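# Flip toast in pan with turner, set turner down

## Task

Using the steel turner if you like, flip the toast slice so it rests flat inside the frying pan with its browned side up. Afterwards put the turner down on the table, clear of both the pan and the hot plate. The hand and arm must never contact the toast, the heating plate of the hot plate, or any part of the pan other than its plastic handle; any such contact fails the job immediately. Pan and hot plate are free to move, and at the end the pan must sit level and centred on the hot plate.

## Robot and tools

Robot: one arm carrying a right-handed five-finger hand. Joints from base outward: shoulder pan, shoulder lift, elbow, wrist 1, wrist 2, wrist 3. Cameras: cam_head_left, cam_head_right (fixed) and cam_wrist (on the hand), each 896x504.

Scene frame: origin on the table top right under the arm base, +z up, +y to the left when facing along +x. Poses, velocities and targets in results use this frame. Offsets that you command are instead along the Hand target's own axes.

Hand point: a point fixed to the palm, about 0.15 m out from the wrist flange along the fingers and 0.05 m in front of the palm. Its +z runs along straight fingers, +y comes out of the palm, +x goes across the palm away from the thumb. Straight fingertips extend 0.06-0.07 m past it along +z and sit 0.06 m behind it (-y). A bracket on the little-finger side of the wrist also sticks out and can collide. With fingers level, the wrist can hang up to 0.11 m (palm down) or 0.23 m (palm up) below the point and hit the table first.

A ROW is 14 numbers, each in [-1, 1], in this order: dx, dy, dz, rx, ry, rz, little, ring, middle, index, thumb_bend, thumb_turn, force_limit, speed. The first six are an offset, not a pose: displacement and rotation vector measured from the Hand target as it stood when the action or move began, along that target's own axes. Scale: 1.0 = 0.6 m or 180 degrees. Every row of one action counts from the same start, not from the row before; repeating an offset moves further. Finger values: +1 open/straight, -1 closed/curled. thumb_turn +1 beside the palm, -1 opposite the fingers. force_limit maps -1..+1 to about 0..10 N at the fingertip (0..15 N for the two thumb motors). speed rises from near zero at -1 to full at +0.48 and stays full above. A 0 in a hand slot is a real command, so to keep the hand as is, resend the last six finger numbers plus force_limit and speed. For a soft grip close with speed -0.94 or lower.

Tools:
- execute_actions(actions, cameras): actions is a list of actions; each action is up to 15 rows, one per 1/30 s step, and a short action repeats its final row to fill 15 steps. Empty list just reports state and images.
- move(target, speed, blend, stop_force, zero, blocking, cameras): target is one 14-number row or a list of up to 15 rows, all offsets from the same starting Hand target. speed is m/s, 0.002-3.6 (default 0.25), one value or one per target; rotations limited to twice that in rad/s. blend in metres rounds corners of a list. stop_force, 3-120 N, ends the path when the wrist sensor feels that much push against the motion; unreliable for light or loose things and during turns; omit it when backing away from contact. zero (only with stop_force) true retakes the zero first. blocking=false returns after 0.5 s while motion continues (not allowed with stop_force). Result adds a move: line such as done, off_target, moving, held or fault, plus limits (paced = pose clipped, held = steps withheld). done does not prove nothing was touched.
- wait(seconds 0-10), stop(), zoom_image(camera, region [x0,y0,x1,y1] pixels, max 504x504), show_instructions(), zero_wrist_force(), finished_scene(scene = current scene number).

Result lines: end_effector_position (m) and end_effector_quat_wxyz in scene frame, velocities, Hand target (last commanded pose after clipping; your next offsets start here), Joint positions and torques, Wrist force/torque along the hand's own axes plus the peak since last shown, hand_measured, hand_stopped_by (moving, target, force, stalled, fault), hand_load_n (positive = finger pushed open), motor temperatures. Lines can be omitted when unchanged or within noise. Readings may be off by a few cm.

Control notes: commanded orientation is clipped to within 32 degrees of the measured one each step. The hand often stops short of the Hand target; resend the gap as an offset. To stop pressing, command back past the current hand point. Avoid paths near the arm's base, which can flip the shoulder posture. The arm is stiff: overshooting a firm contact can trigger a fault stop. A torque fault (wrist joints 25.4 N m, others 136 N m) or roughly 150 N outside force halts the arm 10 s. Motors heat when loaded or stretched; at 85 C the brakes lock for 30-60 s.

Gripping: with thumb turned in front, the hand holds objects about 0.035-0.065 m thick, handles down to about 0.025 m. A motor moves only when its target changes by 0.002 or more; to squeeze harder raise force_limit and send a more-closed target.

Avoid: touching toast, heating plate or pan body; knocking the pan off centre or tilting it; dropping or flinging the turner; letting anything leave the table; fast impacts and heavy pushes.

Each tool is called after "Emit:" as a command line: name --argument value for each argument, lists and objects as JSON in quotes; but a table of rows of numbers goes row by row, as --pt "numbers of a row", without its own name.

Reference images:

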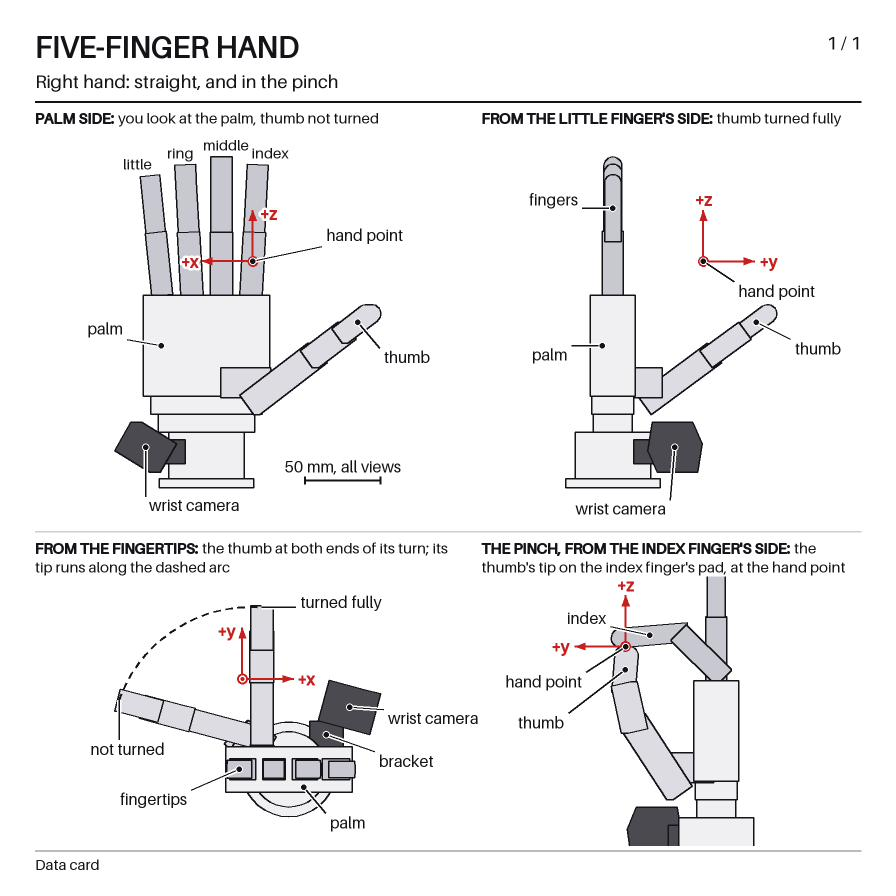

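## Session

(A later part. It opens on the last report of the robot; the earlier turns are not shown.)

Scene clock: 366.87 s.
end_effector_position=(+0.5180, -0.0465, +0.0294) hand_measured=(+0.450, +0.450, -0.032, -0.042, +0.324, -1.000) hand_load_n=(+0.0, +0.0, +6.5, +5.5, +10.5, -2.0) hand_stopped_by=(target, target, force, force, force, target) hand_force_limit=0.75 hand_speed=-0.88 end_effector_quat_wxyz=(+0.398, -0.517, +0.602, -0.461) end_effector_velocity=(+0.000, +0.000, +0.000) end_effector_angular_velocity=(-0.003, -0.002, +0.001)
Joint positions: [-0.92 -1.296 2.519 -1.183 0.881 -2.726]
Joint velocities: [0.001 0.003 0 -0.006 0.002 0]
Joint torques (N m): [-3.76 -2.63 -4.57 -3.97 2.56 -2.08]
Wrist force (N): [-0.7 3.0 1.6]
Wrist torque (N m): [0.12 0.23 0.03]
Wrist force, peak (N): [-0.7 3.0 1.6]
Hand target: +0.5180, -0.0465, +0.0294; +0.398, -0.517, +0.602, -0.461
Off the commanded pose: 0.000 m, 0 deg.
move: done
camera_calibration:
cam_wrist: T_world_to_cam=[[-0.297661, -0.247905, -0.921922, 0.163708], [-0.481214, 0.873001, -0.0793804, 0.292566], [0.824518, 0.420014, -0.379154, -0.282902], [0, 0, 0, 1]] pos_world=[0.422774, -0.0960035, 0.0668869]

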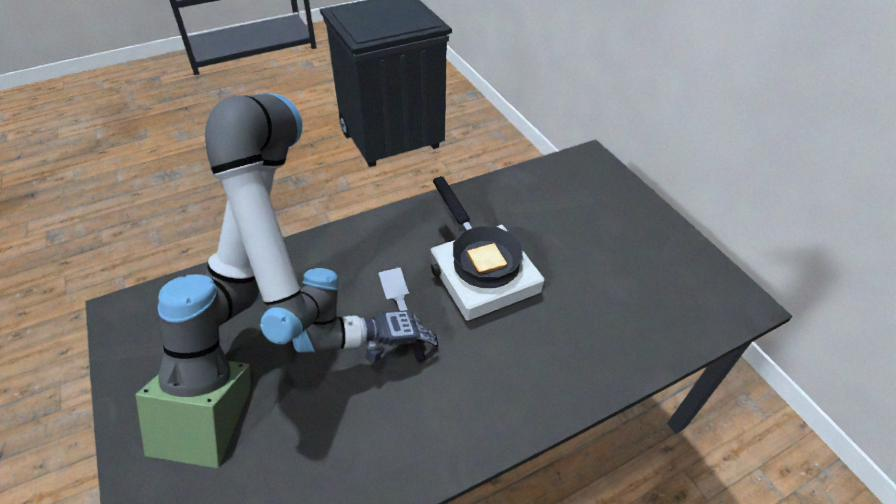

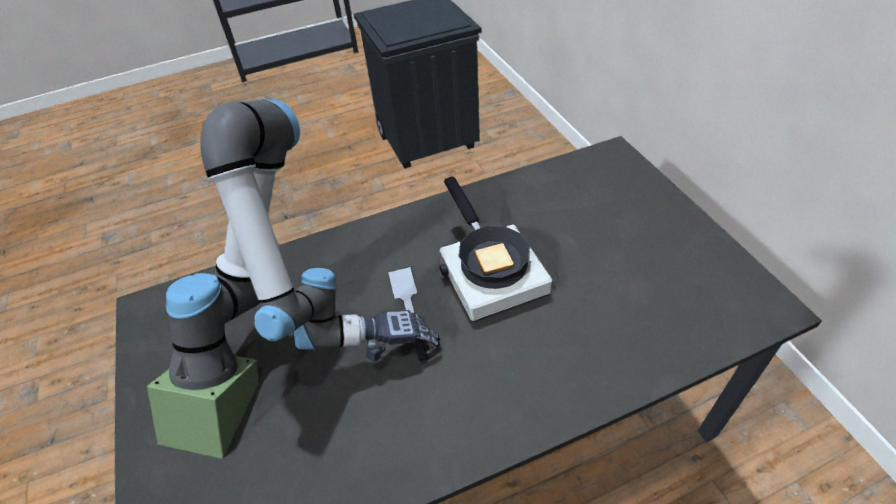

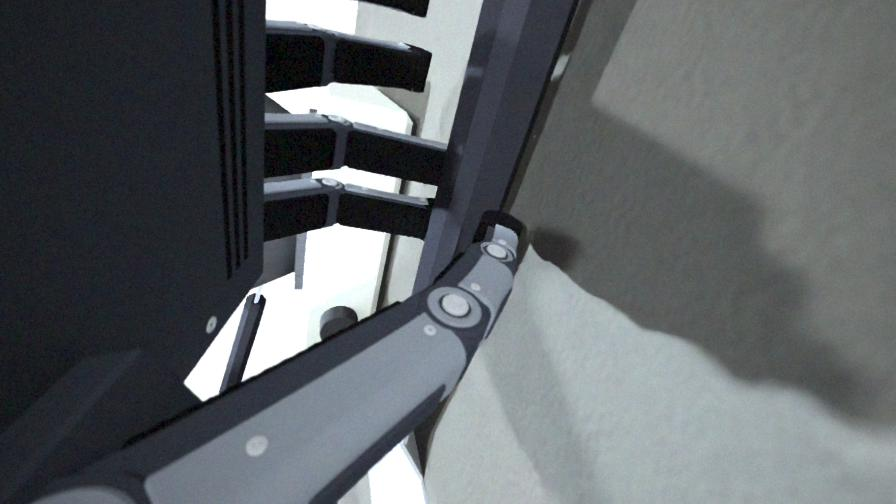

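Emit:
move --target '[0, 0.01577, 0.00423, 0, 0, 0, 0.45, 0.45, -0.35, -0.35, -0.15, -1, 0.75, -0.88]' --speed 0.015 --stop_force 3 --cameras '[]'

Emit:
move --target '[0, 0, 0, 0, 0, 0, -0.35, -0.35, -0.35, -0.35, -0.15, -1, -0.75, -0.92]' --speed 0.02 --cameras '["cam_wrist"]'

Scene clock: 383.30 s.
end_effector_position=(+0.5180, -0.0464, +0.0196) hand_measured=(+0.450, +0.450, -0.032, -0.042, +0.324, -1.000) hand_load_n=(+0.0, +0.0, +7.5, +6.0, +9.5, +0.0) hand_stopped_by=(target, target, force, force, force, target) hand_force_limit=0.75 hand_speed=-0.88 end_effector_quat_wxyz=(+0.398, -0.517, +0.602, -0.461)
Joint positions: [-0.901 -1.261 2.518 -1.218 0.9 -2.725]
Joint torques (N m): [-17.45 -27.05 -7.93 1.24 -0.34 1.53]
Wrist force (N): [-0.9 2.0 1.2]
Wrist torque (N m): [0.13 0.19 0.18]
Wrist force, peak (N): [-0.6 3.3 1.6]
Hand target: +0.5180, -0.0464, +0.0196; +0.398, -0.517, +0.602, -0.461
Off the commanded pose: 0.000 m, 0 deg.
move: done
No camera images: "cameras" was empty.

Scene clock: 385.93 s.
end_effector_position=(+0.5180, -0.0464, +0.0196) hand_measured=(-0.080, -0.028, -0.032, -0.042, +0.324, -1.000) hand_load_n=(+1.0, +1.0, +6.0, +5.5, +10.5, +0.5) hand_stopped_by=(force, force, force, force, force, target) hand_force_limit=-0.75 hand_speed=-0.92 end_effector_quat_wxyz=(+0.398, -0.517, +0.602, -0.461)
Joint positions: [-0.901 -1.261 2.518 -1.218 0.9 -2.725]
Joint torques (N m): [-18.28 -27.74 -2.45 0.57 0.72 -0.96]
Wrist force (N): [-0.5 2.3 1.0]
Wrist torque (N m): [0.15 0.16 0.16]
Wrist force, peak (N): [-0.9 2.1 1.5]
Hand target: +0.5180, -0.0464, +0.0196; +0.398, -0.517, +0.602, -0.461
Off the commanded pose: 0.000 m, 0 deg.
move: done
camera_calibration:
cam_wrist: T_world_to_cam=[[-0.297585, -0.247868, -0.921957, 0.154555], [-0.481208, 0.873005, -0.0793851, 0.291778], [0.82455, 0.420029, -0.379069, -0.286672], [0, 0, 0, 1]] pos_world=[0.422775, -0.0960035, 0.0569871]
Images, in order (width x height): cam_wrist 896x504.

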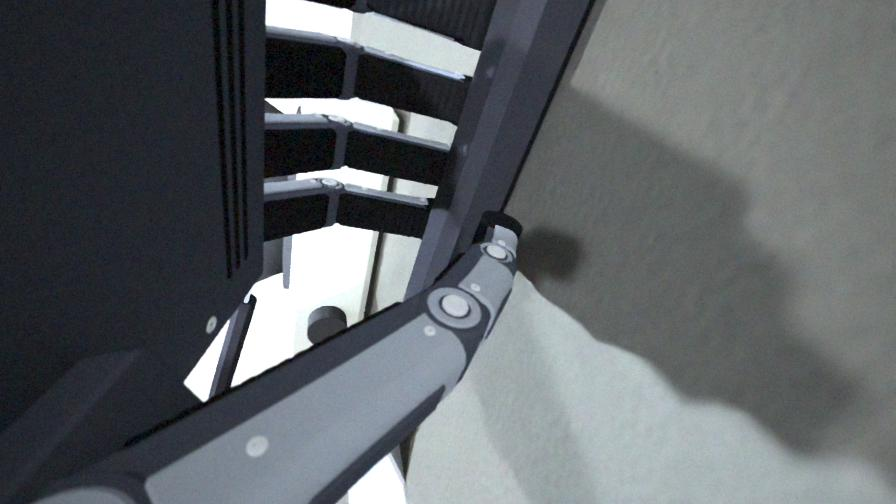

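Emit:
move --target '[0, 0, 0, 0, 0, 0, -0.35, -0.35, -0.35, -0.35, -0.2, -1, 0.7, -0.92]' --speed 0.02 --cameras '[]'

Emit:
move --target '[0, -0.01577, -0.00423, 0, 0, 0, -0.35, -0.35, -0.35, -0.35, -0.2, -1, 0.7, -0.92]' --speed 0.02 --cameras '["all"]'

Emit:
zoom_image --camera "cam_head_left" --region '[350, 260, 450, 380]'

Scene clock: 389.20 s.
end_effector_position=(+0.5180, -0.0464, +0.0196) hand_measured=(-0.080, -0.028, -0.032, -0.042, +0.318, -1.000) hand_load_n=(+1.0, +1.5, +6.5, +6.0, +12.0, +0.5) hand_stopped_by=(force, force, force, force, force, target) hand_force_limit=0.70 hand_speed=-0.92 end_effector_quat_wxyz=(+0.398, -0.517, +0.602, -0.461)
Joint positions: [-0.901 -1.261 2.518 -1.218 0.9 -2.725]
Joint torques (N m): [-17.32 -27.5 -4.38 -0.38 1.83 -1.49]
Wrist force (N): [-0.5 2.2 1.0]
Wrist torque (N m): [0.11 0.16 0.11]
Wrist force, peak (N): [-0.6 2.5 1.2]
Hand target: +0.5180, -0.0464, +0.0196; +0.398, -0.517, +0.602, -0.461
Off the commanded pose: 0.000 m, 0 deg.
move: done
No camera images: "cameras" was empty.

Scene clock: 389.97 s.
end_effector_position=(+0.5180, -0.0465, +0.0294) hand_measured=(-0.080, -0.028, -0.032, -0.042, +0.318, -1.000) hand_load_n=(+1.5, +0.0, +6.0, +5.5, +13.5, +1.0) hand_stopped_by=(force, force, force, force, force, target) hand_force_limit=0.70 hand_speed=-0.92 end_effector_quat_wxyz=(+0.398, -0.517, +0.602, -0.461) end_effector_velocity=(+0.001, -0.001, +0.000) end_effector_angular_velocity=(-0.002, -0.002, +0.000)
Joint positions: [-0.92 -1.296 2.519 -1.183 0.881 -2.726]
Joint velocities: [0.002 0.003 -0.001 -0.005 0.004 0.001]
Joint torques (N m): [-5.46 -4.83 -5.1 -3.6 2.55 -1.96]
Wrist force (N): [-0.5 3.2 1.6]
Wrist torque (N m): [0.10 0.22 -0.04]
Wrist force, peak (N): [-0.5 3.4 1.7]
Hand target: +0.5180, -0.0465, +0.0294; +0.398, -0.517, +0.602, -0.461
Off the commanded pose: 0.000 m, 0 deg.
move: done
camera_calibration:
cam_wrist: T_world_to_cam=[[-0.297661, -0.247905, -0.921922, 0.163708], [-0.481214, 0.873001, -0.0793804, 0.292566], [0.824518, 0.420014, -0.379154, -0.282902], [0, 0, 0, 1]] pos_world=[0.422774, -0.0960035, 0.0668869]

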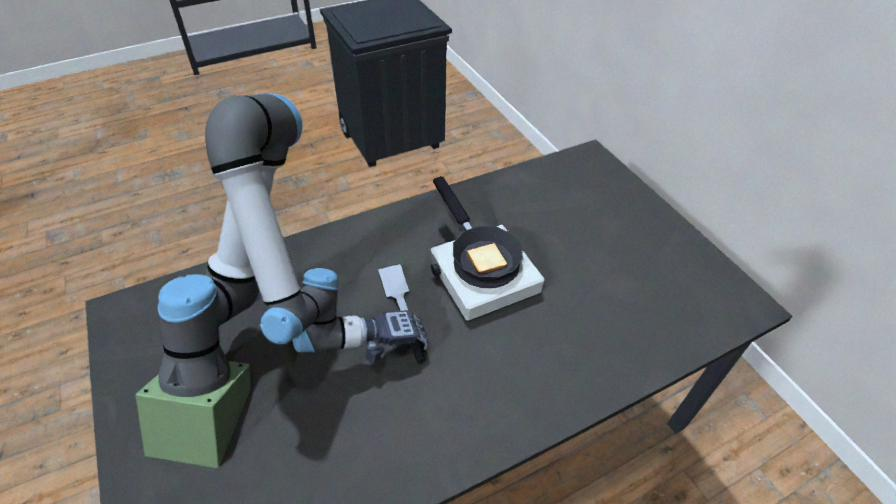

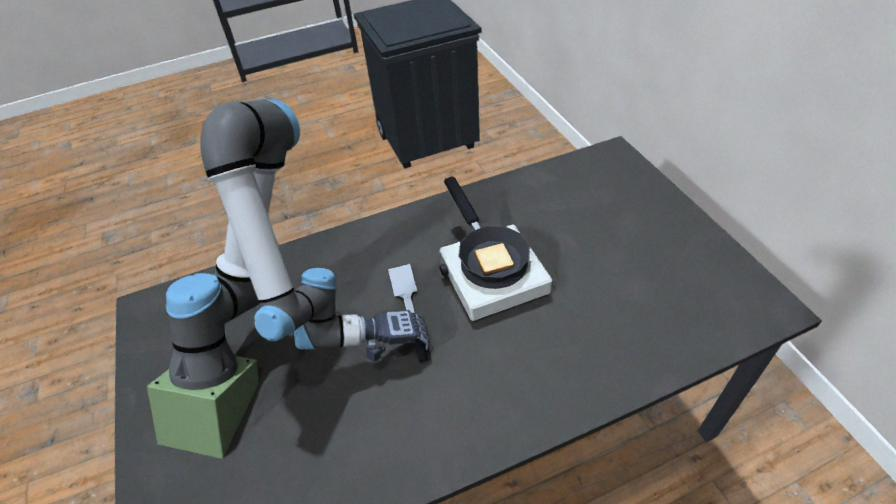

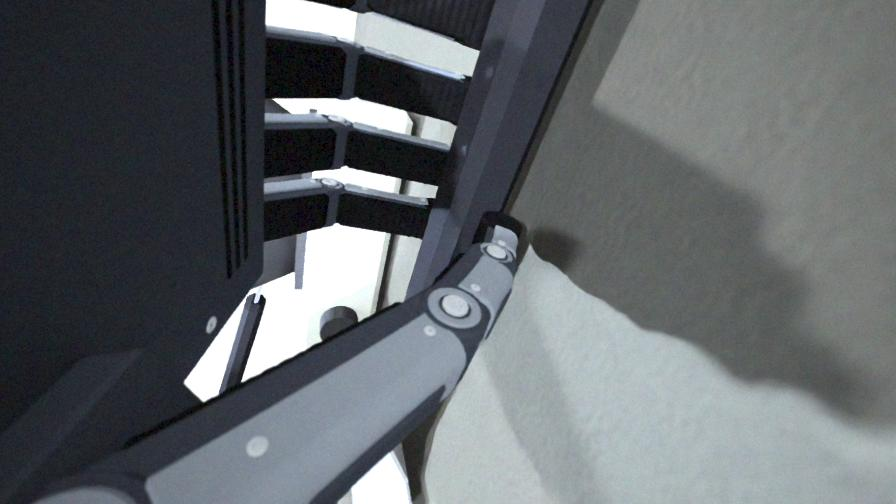

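Scaled by 4.200.

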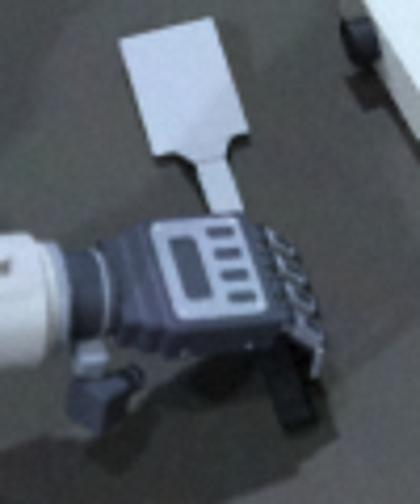

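Emit:
move --target '[0, -0.12877, -0.0345, 0, 0, 0, -0.35, -0.35, -0.35, -0.35, -0.2, -1, 0.7, -0.92]' --speed 0.06 --cameras '["all"]'

Emit:
zoom_image --camera "cam_head_left" --region '[350, 220, 450, 360]'

Scene clock: 394.27 s.
end_effector_position=(+0.5181, -0.0467, +0.1094) hand_measured=(-0.080, -0.028, -0.032, -0.042, +0.318, -1.000) hand_load_n=(+1.5, +0.0, +6.0, +6.0, +13.5, +1.0) hand_stopped_by=(force, force, force, force, force, target) hand_force_limit=0.70 hand_speed=-0.92 end_effector_quat_wxyz=(+0.398, -0.517, +0.601, -0.461)
Joint positions: [-1.073 -1.562 2.491 -0.883 0.728 -2.735]
Joint torques (N m): [-6.08 -2.91 -8.12 -2.09 1.48 -0.66]
Wrist force (N): [-0.5 3.6 1.6]
Wrist torque (N m): [0.22 0.22 -0.12]
Wrist force, peak (N): [-0.8 4.2 1.7]
Hand target: +0.5180, -0.0466, +0.1093; +0.398, -0.517, +0.602, -0.461
Off the commanded pose: 0.000 m, 0 deg.
move: done
camera_calibration:
cam_wrist: T_world_to_cam=[[-0.297527, -0.248206, -0.921885, 0.23726], [-0.48124, 0.872957, -0.0797186, 0.299188], [0.824552, 0.419929, -0.379175, -0.252625], [0, 0, 0, 1]] pos_world=[0.422875, -0.0962039, 0.146789]

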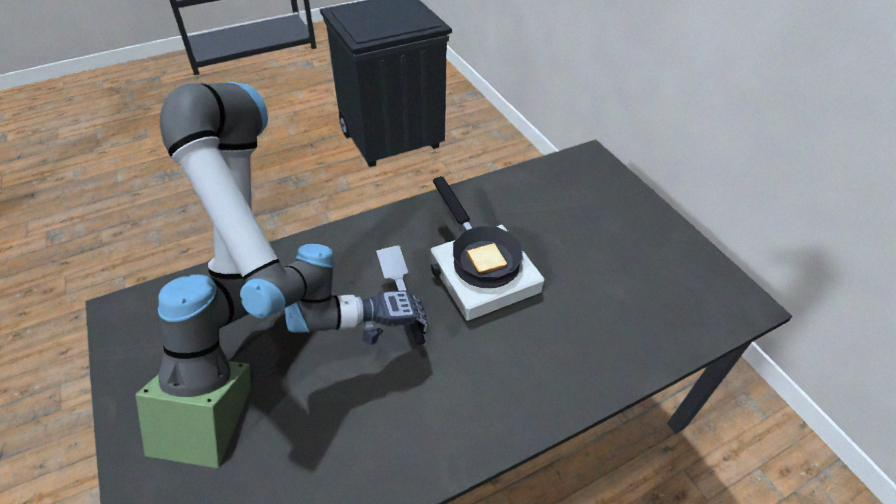

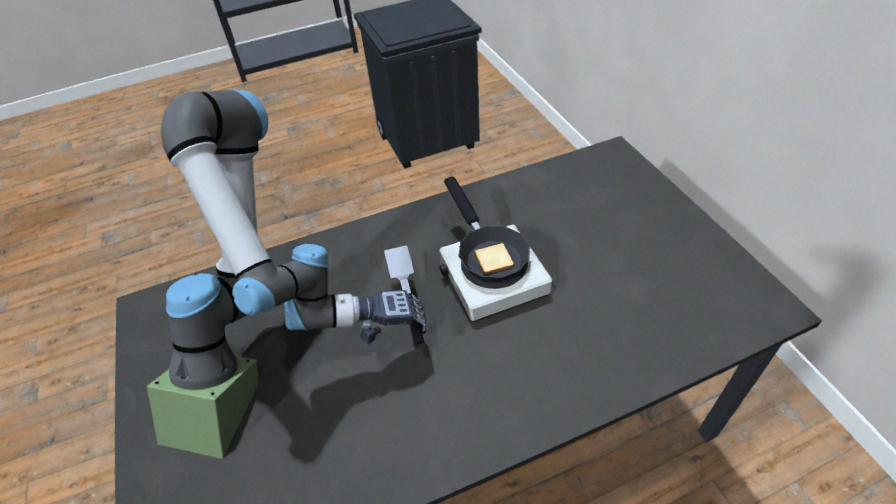

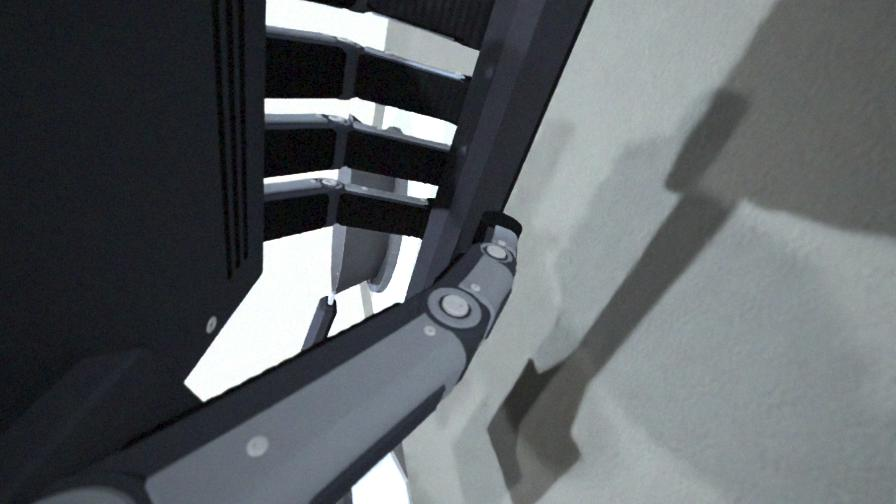

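Scaled by 3.600.

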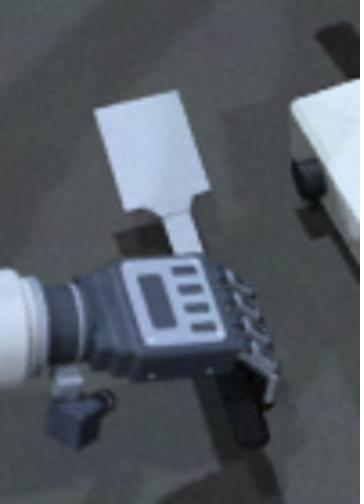

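Emit:
move --pt "-0.00475 -0.45392 -0.04908 -0.01333 0.13057 -0.42612 -0.35 -0.35 -0.35 -0.35 -0.2 -1 0.7 -0.92" --pt "-0.2614 -0.56283 0.29302 -0.01333 0.13057 -0.42612 -0.35 -0.35 -0.35 -0.35 -0.2 -1 0.7 -0.92" --speed '[0.25, 0.2]' --blend '[0.02, 0]' --cameras '["all"]'

Emit:
zoom_image --camera "cam_head_left" --region '[425, 180, 545, 300]'

Emit:
zoom_image --camera "cam_head_right" --region '[430, 180, 550, 300]'

Scene clock: 420.40 s.
end_effector_position=(+0.7956, +0.0699, +0.3903) hand_measured=(-0.080, -0.028, -0.032, -0.042, +0.318, -1.000) hand_load_n=(+1.0, +0.0, +6.0, +6.0, +13.0, +1.5) hand_stopped_by=(force, force, force, force, force, target) hand_force_limit=0.70 hand_speed=-0.92 end_effector_quat_wxyz=(+0.103, +0.687, -0.225, +0.683) end_effector_velocity=(+0.001, +0.001, +0.002) end_effector_angular_velocity=(+0.001, -0.003, +0.002)
Joint positions: [-0.335 -1.411 1.245 0.144 1.844 -4.064]
Joint velocities: [0 0 -0.005 0.001 0 0.001]
Joint torques (N m): [-5.08 -25.96 -25.48 -2.06 1.67 2.24]
Wrist force (N): [-3.7 0.0 0.9]
Wrist torque (N m): [-0.07 0.33 -0.13]
Wrist force, peak (N): [-4.3 -1.4 2.1]
Hand target: +0.7957, +0.0699, +0.3902; +0.103, +0.687, -0.225, +0.683
Off the commanded pose: 0.000 m, 0 deg.
move: done
camera_calibration:
cam_wrist: T_world_to_cam=[[-0.449645, -0.883957, 0.128213, 0.363366], [-0.580756, 0.180269, -0.793867, 0.759646], [0.678632, -0.431419, -0.594421, -0.164266], [0, 0, 0, 1]] pos_world=[0.716031, 0.113392, 0.458827]

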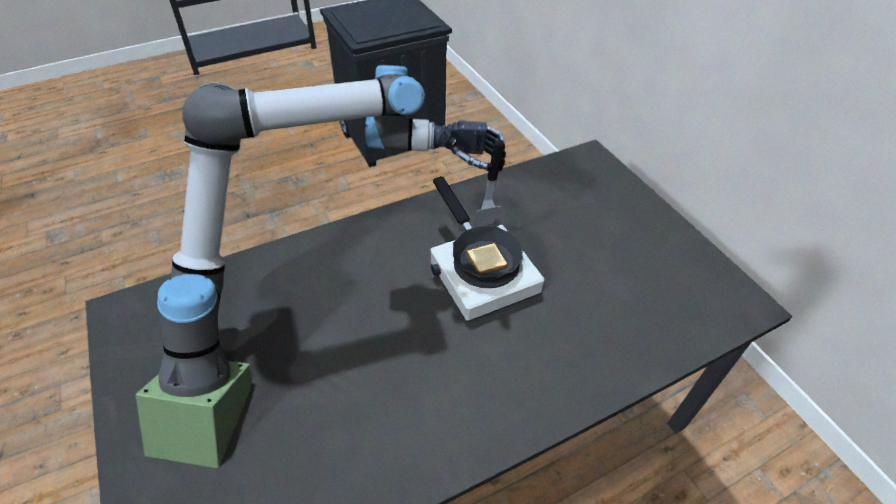

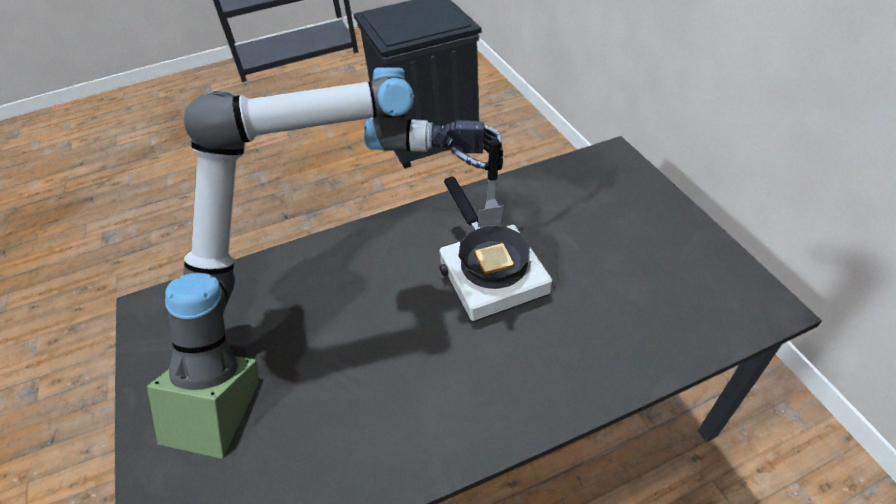

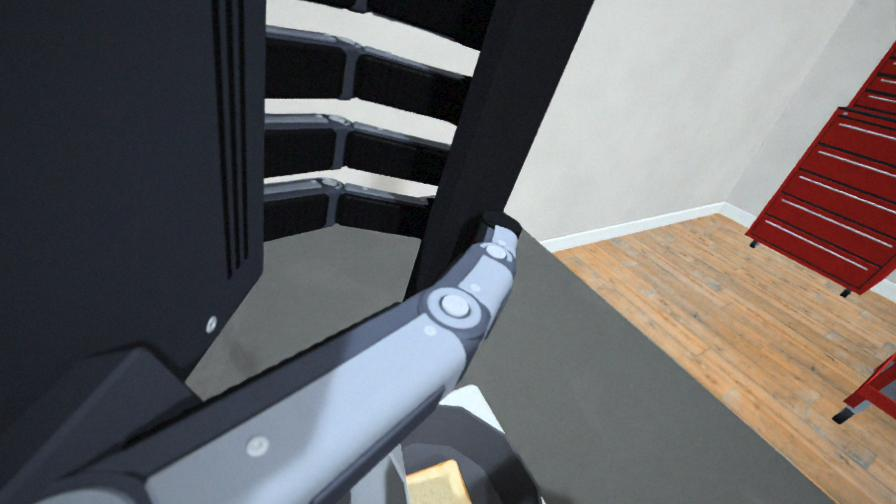

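Scaled by 4.200.

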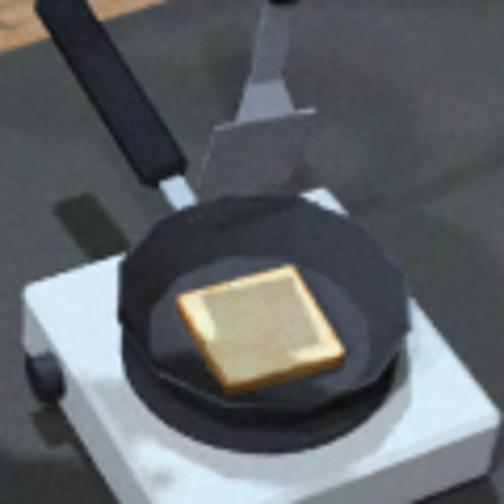

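Scaled by 4.200.

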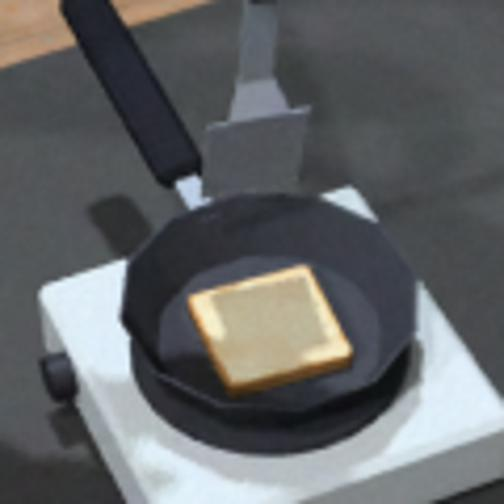

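Emit:
zoom_image --camera "cam_head_left" --region '[460, 195, 510, 240]'

Emit:
zoom_image --camera "cam_head_right" --region '[465, 195, 515, 240]'

Scaled by 10.080.

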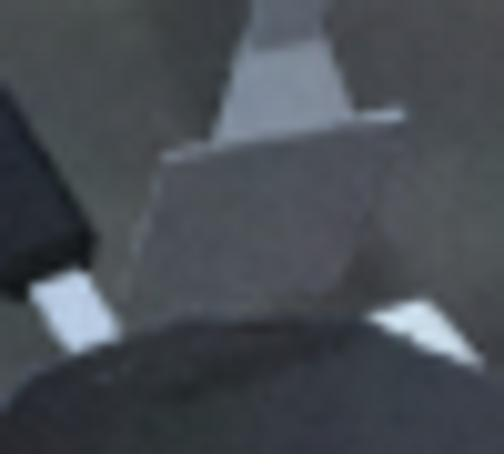

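Scaled by 10.080.

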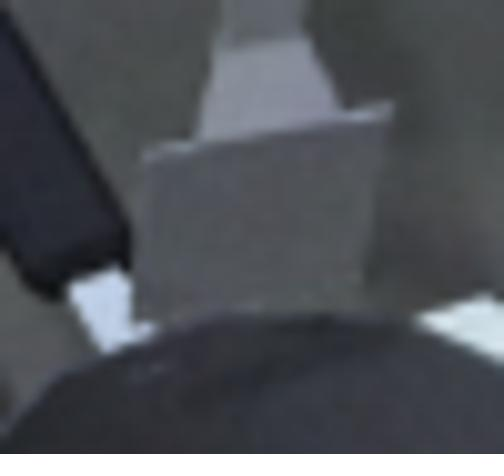

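Emit:
move --target '[-0.06057, 0.00038, 0.00261, 0, 0, 0, -0.35, -0.35, -0.35, -0.35, -0.2, -1, 0.7, -0.92]' --speed 0.08 --cameras '["cam_head_left", "cam_head_right"]'

Emit:
zoom_image --camera "cam_head_left" --region '[440, 195, 530, 285]'

Emit:
zoom_image --camera "cam_head_right" --region '[445, 195, 535, 285]'

Scene clock: 449.80 s.
end_effector_position=(+0.7983, +0.0751, +0.3542) hand_measured=(-0.080, -0.028, -0.032, -0.042, +0.318, -1.000) hand_load_n=(+1.5, +0.0, +6.0, +6.5, +12.5, +2.0) hand_stopped_by=(force, force, force, force, force, target) hand_force_limit=0.70 hand_speed=-0.92 end_effector_quat_wxyz=(+0.103, +0.687, -0.225, +0.683)
Joint positions: [-0.291 -1.385 1.289 0.074 1.888 -4.065]
Joint torques (N m): [-17.08 -48.46 -27.14 1.99 -0.22 -2.09]
Wrist force (N): [-4.1 -0.2 1.0]
Wrist torque (N m): [-0.08 0.35 -0.14]
Wrist force, peak (N): [-5.2 -0.1 1.1]
Hand target: +0.7982, +0.0751, +0.3543; +0.103, +0.687, -0.225, +0.683
Off the commanded pose: 0.000 m, 0 deg.
move: done
Images, in order (width x height): cam_head_left 896x504, cam_head_right 896x504.

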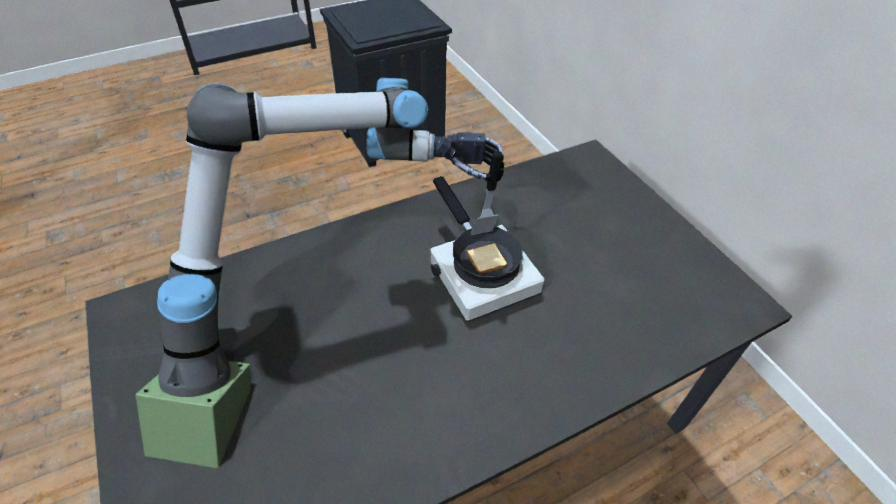

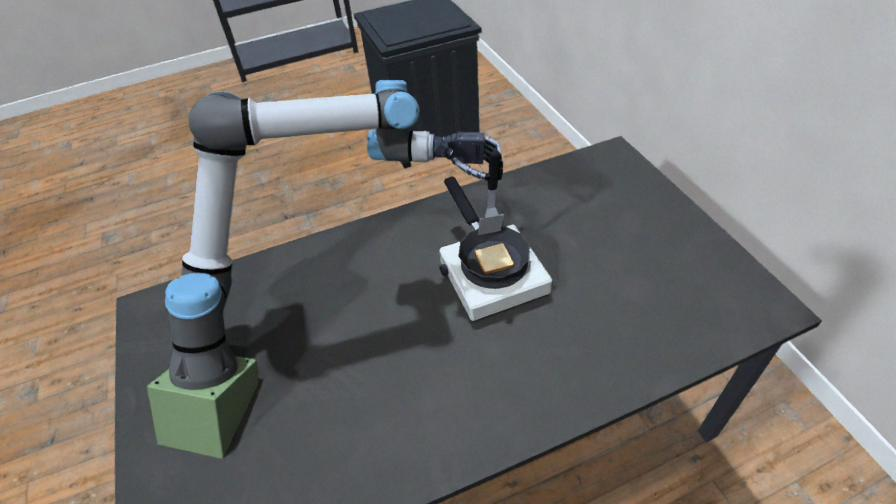

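Scaled by 5.600.

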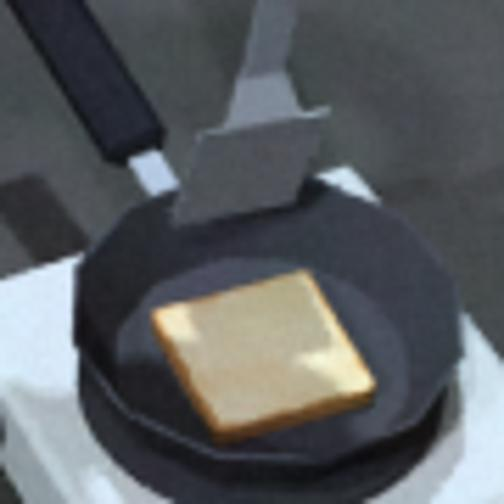

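Scaled by 5.600.

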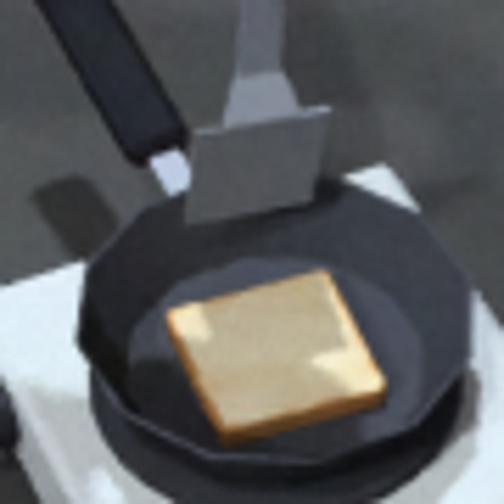

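Emit:
move --target '[-0.04103, 0.00699, 0.00187, 0, 0, 0, -0.35, -0.35, -0.35, -0.35, -0.2, -1, 0.7, -0.92]' --speed 0.06 --cameras '["cam_head_left", "cam_head_right"]'

Emit:
zoom_image --camera "cam_head_left" --region '[440, 195, 530, 285]'

Emit:
zoom_image --camera "cam_head_right" --region '[445, 195, 535, 285]'

Scene clock: 461.07 s.
end_effector_position=(+0.7982, +0.0750, +0.3291) hand_measured=(-0.080, -0.028, -0.032, -0.042, +0.318, -1.000) hand_load_n=(+1.0, +0.0, +6.0, +6.0, +13.0, +1.5) hand_stopped_by=(force, force, force, force, force, target) hand_force_limit=0.70 hand_speed=-0.92 end_effector_quat_wxyz=(+0.103, +0.687, -0.225, +0.683) end_effector_velocity=(+0.000, +0.000, +0.002) end_effector_angular_velocity=(-0.002, +0.003, +0.000)
Joint positions: [-0.268 -1.368 1.326 0.02 1.91 -4.066]
Joint velocities: [-0.002 -0.002 -0.003 0.007 -0.003 -0.003]
Joint torques (N m): [-18.93 -48.71 -25.11 1.66 -0.52 -2.25]
Wrist force (N): [-3.9 -0.1 0.6]
Wrist torque (N m): [-0.05 0.31 -0.15]
Wrist force, peak (N): [-4.6 0.2 0.5]
Hand target: +0.7982, +0.0751, +0.3293; +0.103, +0.687, -0.225, +0.683
Off the commanded pose: 0.000 m, 0 deg.
move: done
Images, in order (width x height): cam_head_left 896x504, cam_head_right 896x504.

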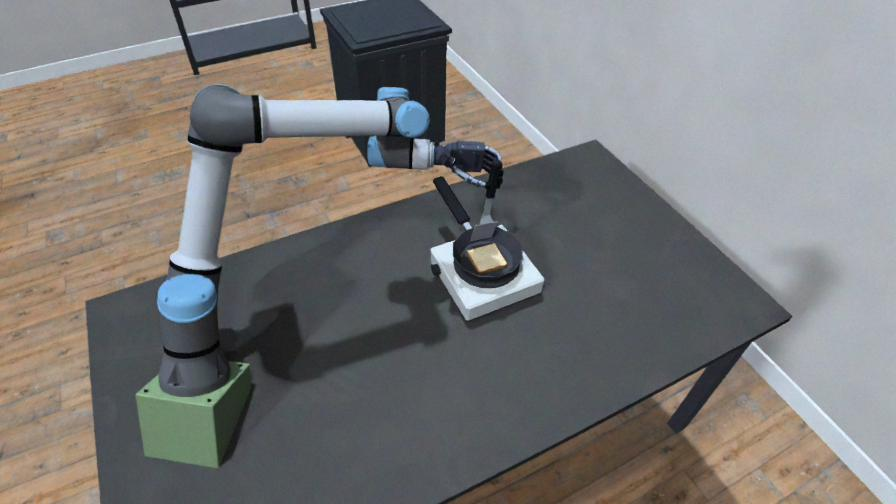

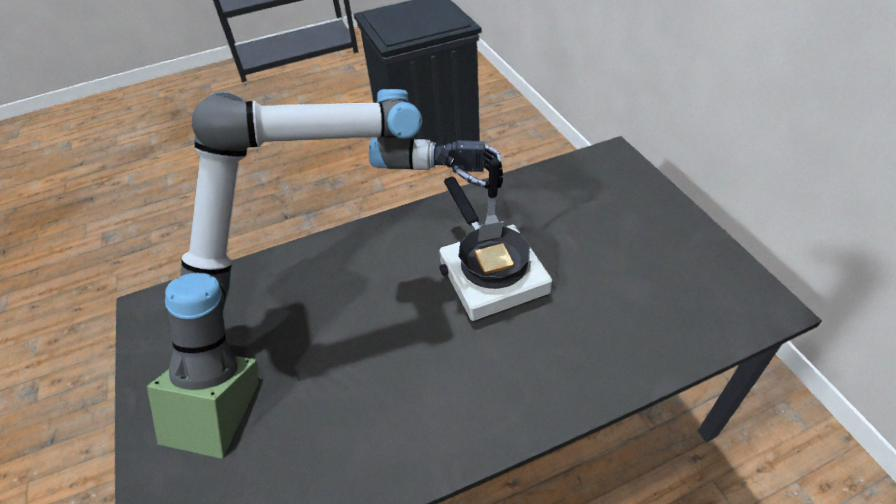

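Scaled by 5.600.

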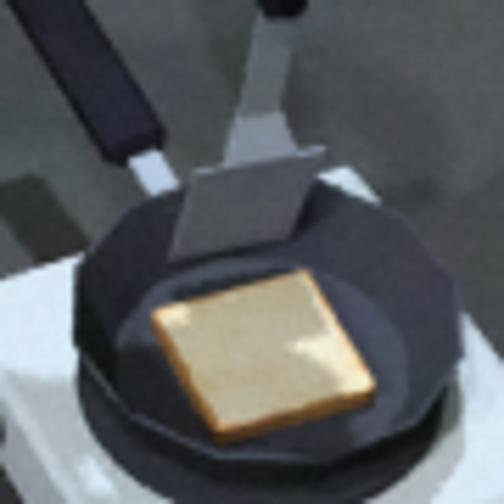

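Scaled by 5.600.

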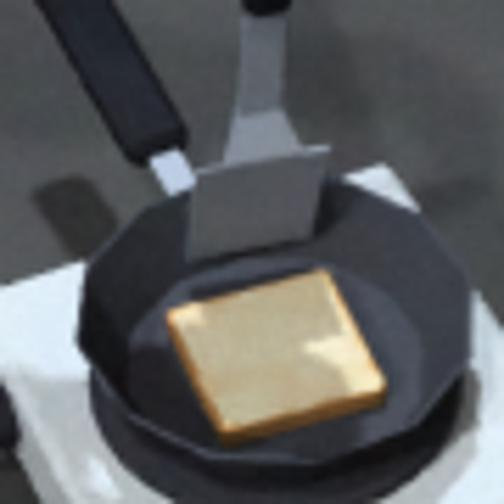

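Emit:
move --target '[-0.05744, 0.00978, 0.00262, 0, 0, 0, -0.35, -0.35, -0.35, -0.35, -0.2, -1, 0.7, -0.92]' --speed 0.02 --stop_force 3 --cameras '["cam_head_left", "cam_head_right"]'

Emit:
zoom_image --camera "cam_head_left" --region '[440, 195, 530, 285]'

Emit:
zoom_image --camera "cam_head_right" --region '[445, 195, 535, 285]'

Scene clock: 470.30 s.
end_effector_position=(+0.7982, +0.0750, +0.3145) hand_measured=(-0.080, -0.028, -0.032, -0.042, +0.318, -1.000) hand_load_n=(+2.0, +0.0, +5.5, +6.5, +13.5, -1.0) hand_stopped_by=(force, force, force, force, force, target) hand_force_limit=0.70 hand_speed=-0.92 end_effector_quat_wxyz=(+0.103, +0.687, -0.225, +0.683)
Joint positions: [-0.256 -1.358 1.345 -0.01 1.923 -4.066]
Joint torques (N m): [-17.19 -48.72 -26.69 -2.8 2.47 2.17]
Wrist force (N): [-3.4 0.7 0.3]
Wrist torque (N m): [-0.02 0.25 -0.26]
Wrist force, peak (N): [7.2 1.1 -0.6]
Hand target: +0.7982, +0.0750, +0.3145; +0.103, +0.687, -0.225, +0.683 (not the last commanded pose)
Off the commanded pose: 0.020 m, 0 deg.
move: contact
Images, in order (width x height): cam_head_left 896x504, cam_head_right 896x504.

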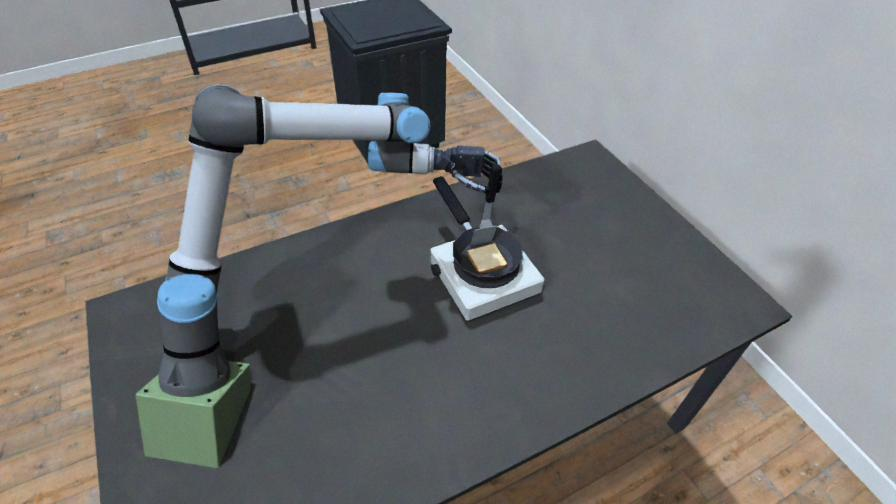

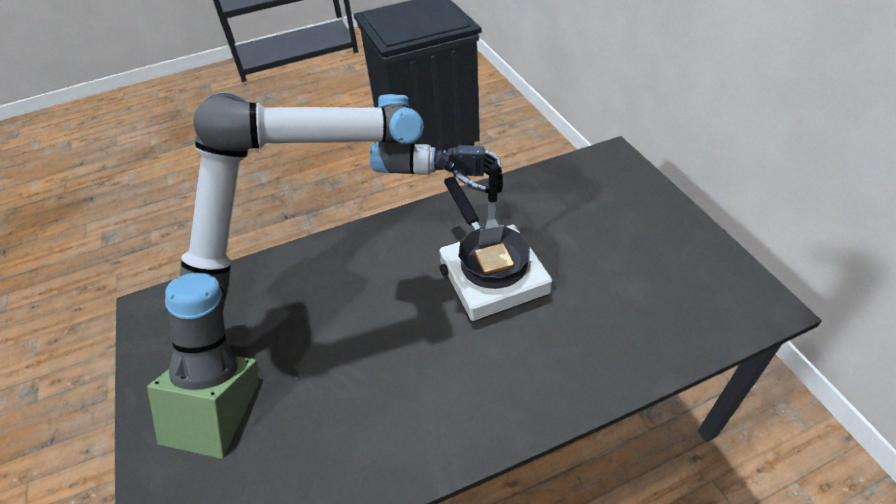

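Scaled by 5.600.

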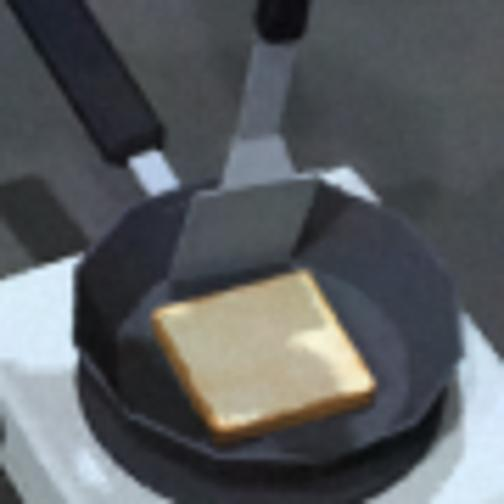

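Scaled by 5.600.

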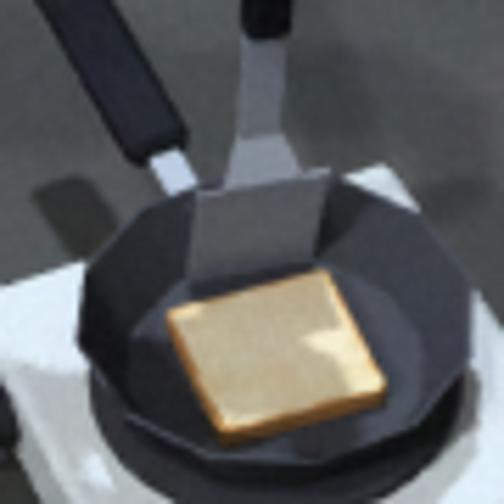

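Emit:
move --target '[0.00347, 0.01902, 0.0051, 0, 0, 0, -0.35, -0.35, -0.35, -0.35, -0.2, -1, 0.7, -0.92]' --speed 0.04 --cameras '["cam_head_left", "cam_head_right"]'

Emit:
zoom_image --camera "cam_head_left" --region '[440, 195, 530, 285]'

Emit:
zoom_image --camera "cam_head_right" --region '[445, 195, 535, 285]'

Scene clock: 475.10 s.
end_effector_position=(+0.7957, +0.0632, +0.3146) hand_measured=(-0.080, -0.028, -0.032, -0.042, +0.318, -1.000) hand_load_n=(+1.0, +0.0, +5.5, +7.0, +13.0, -0.5) hand_stopped_by=(force, force, force, force, force, target) hand_force_limit=0.70 hand_speed=-0.92 end_effector_quat_wxyz=(+0.103, +0.687, -0.225, +0.683)
Joint positions: [-0.278 -1.366 1.369 -0.026 1.901 -4.066]
Joint torques (N m): [-4.1 -35.31 -27.63 0.52 3.03 1.95]
Wrist force (N): [-3.8 0.1 0.8]
Wrist torque (N m): [-0.04 0.31 -0.16]
Wrist force, peak (N): [-4.0 0.4 0.7]
Hand target: +0.7957, +0.0633, +0.3145; +0.103, +0.687, -0.225, +0.683
Off the commanded pose: 0.000 m, 0 deg.
move: done
Images, in order (width x height): cam_head_left 896x504, cam_head_right 896x504.

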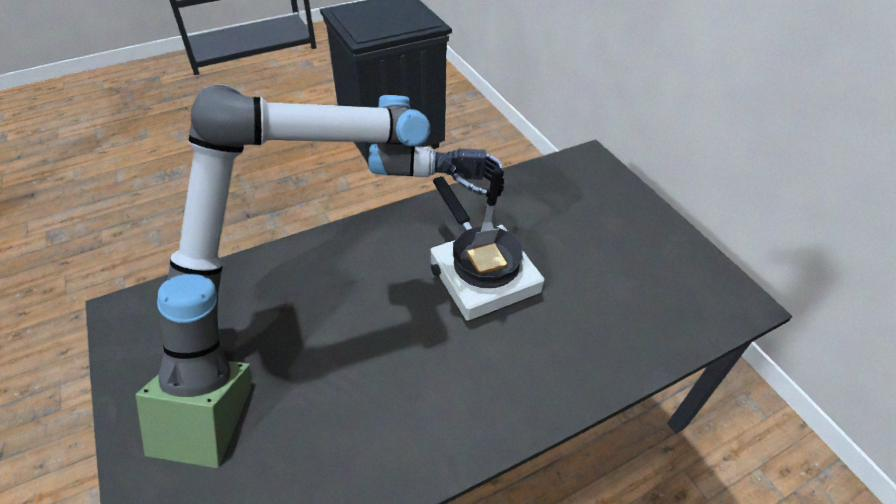

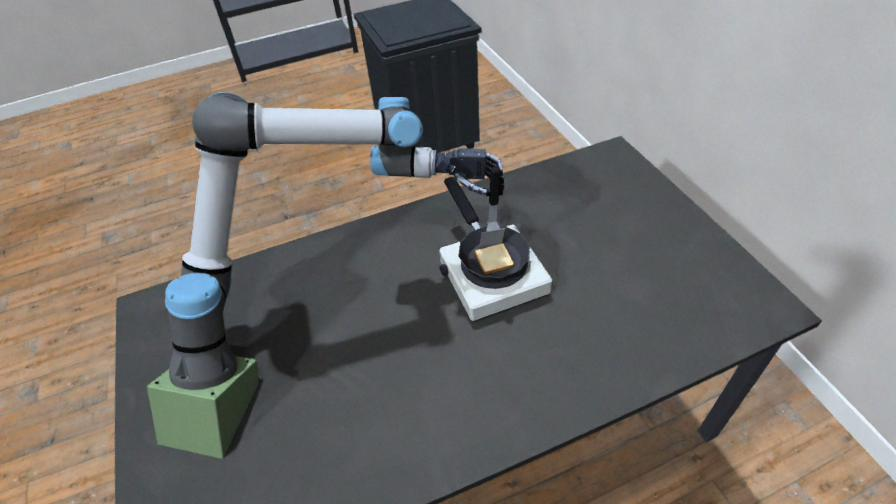

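Scaled by 5.600.

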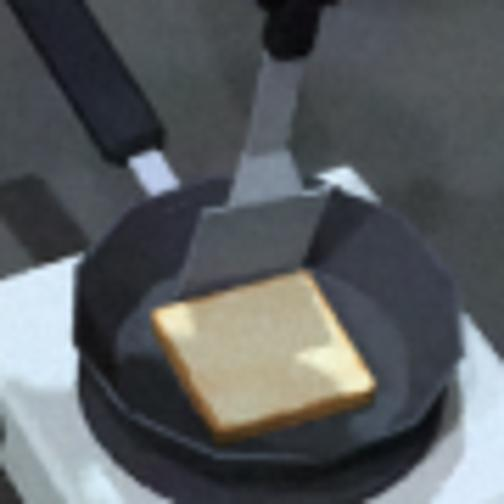

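Scaled by 5.600.

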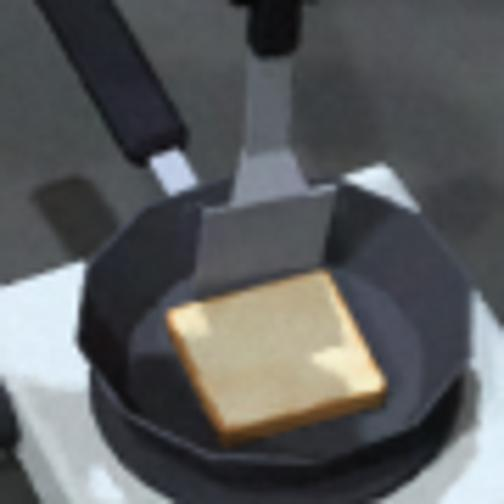

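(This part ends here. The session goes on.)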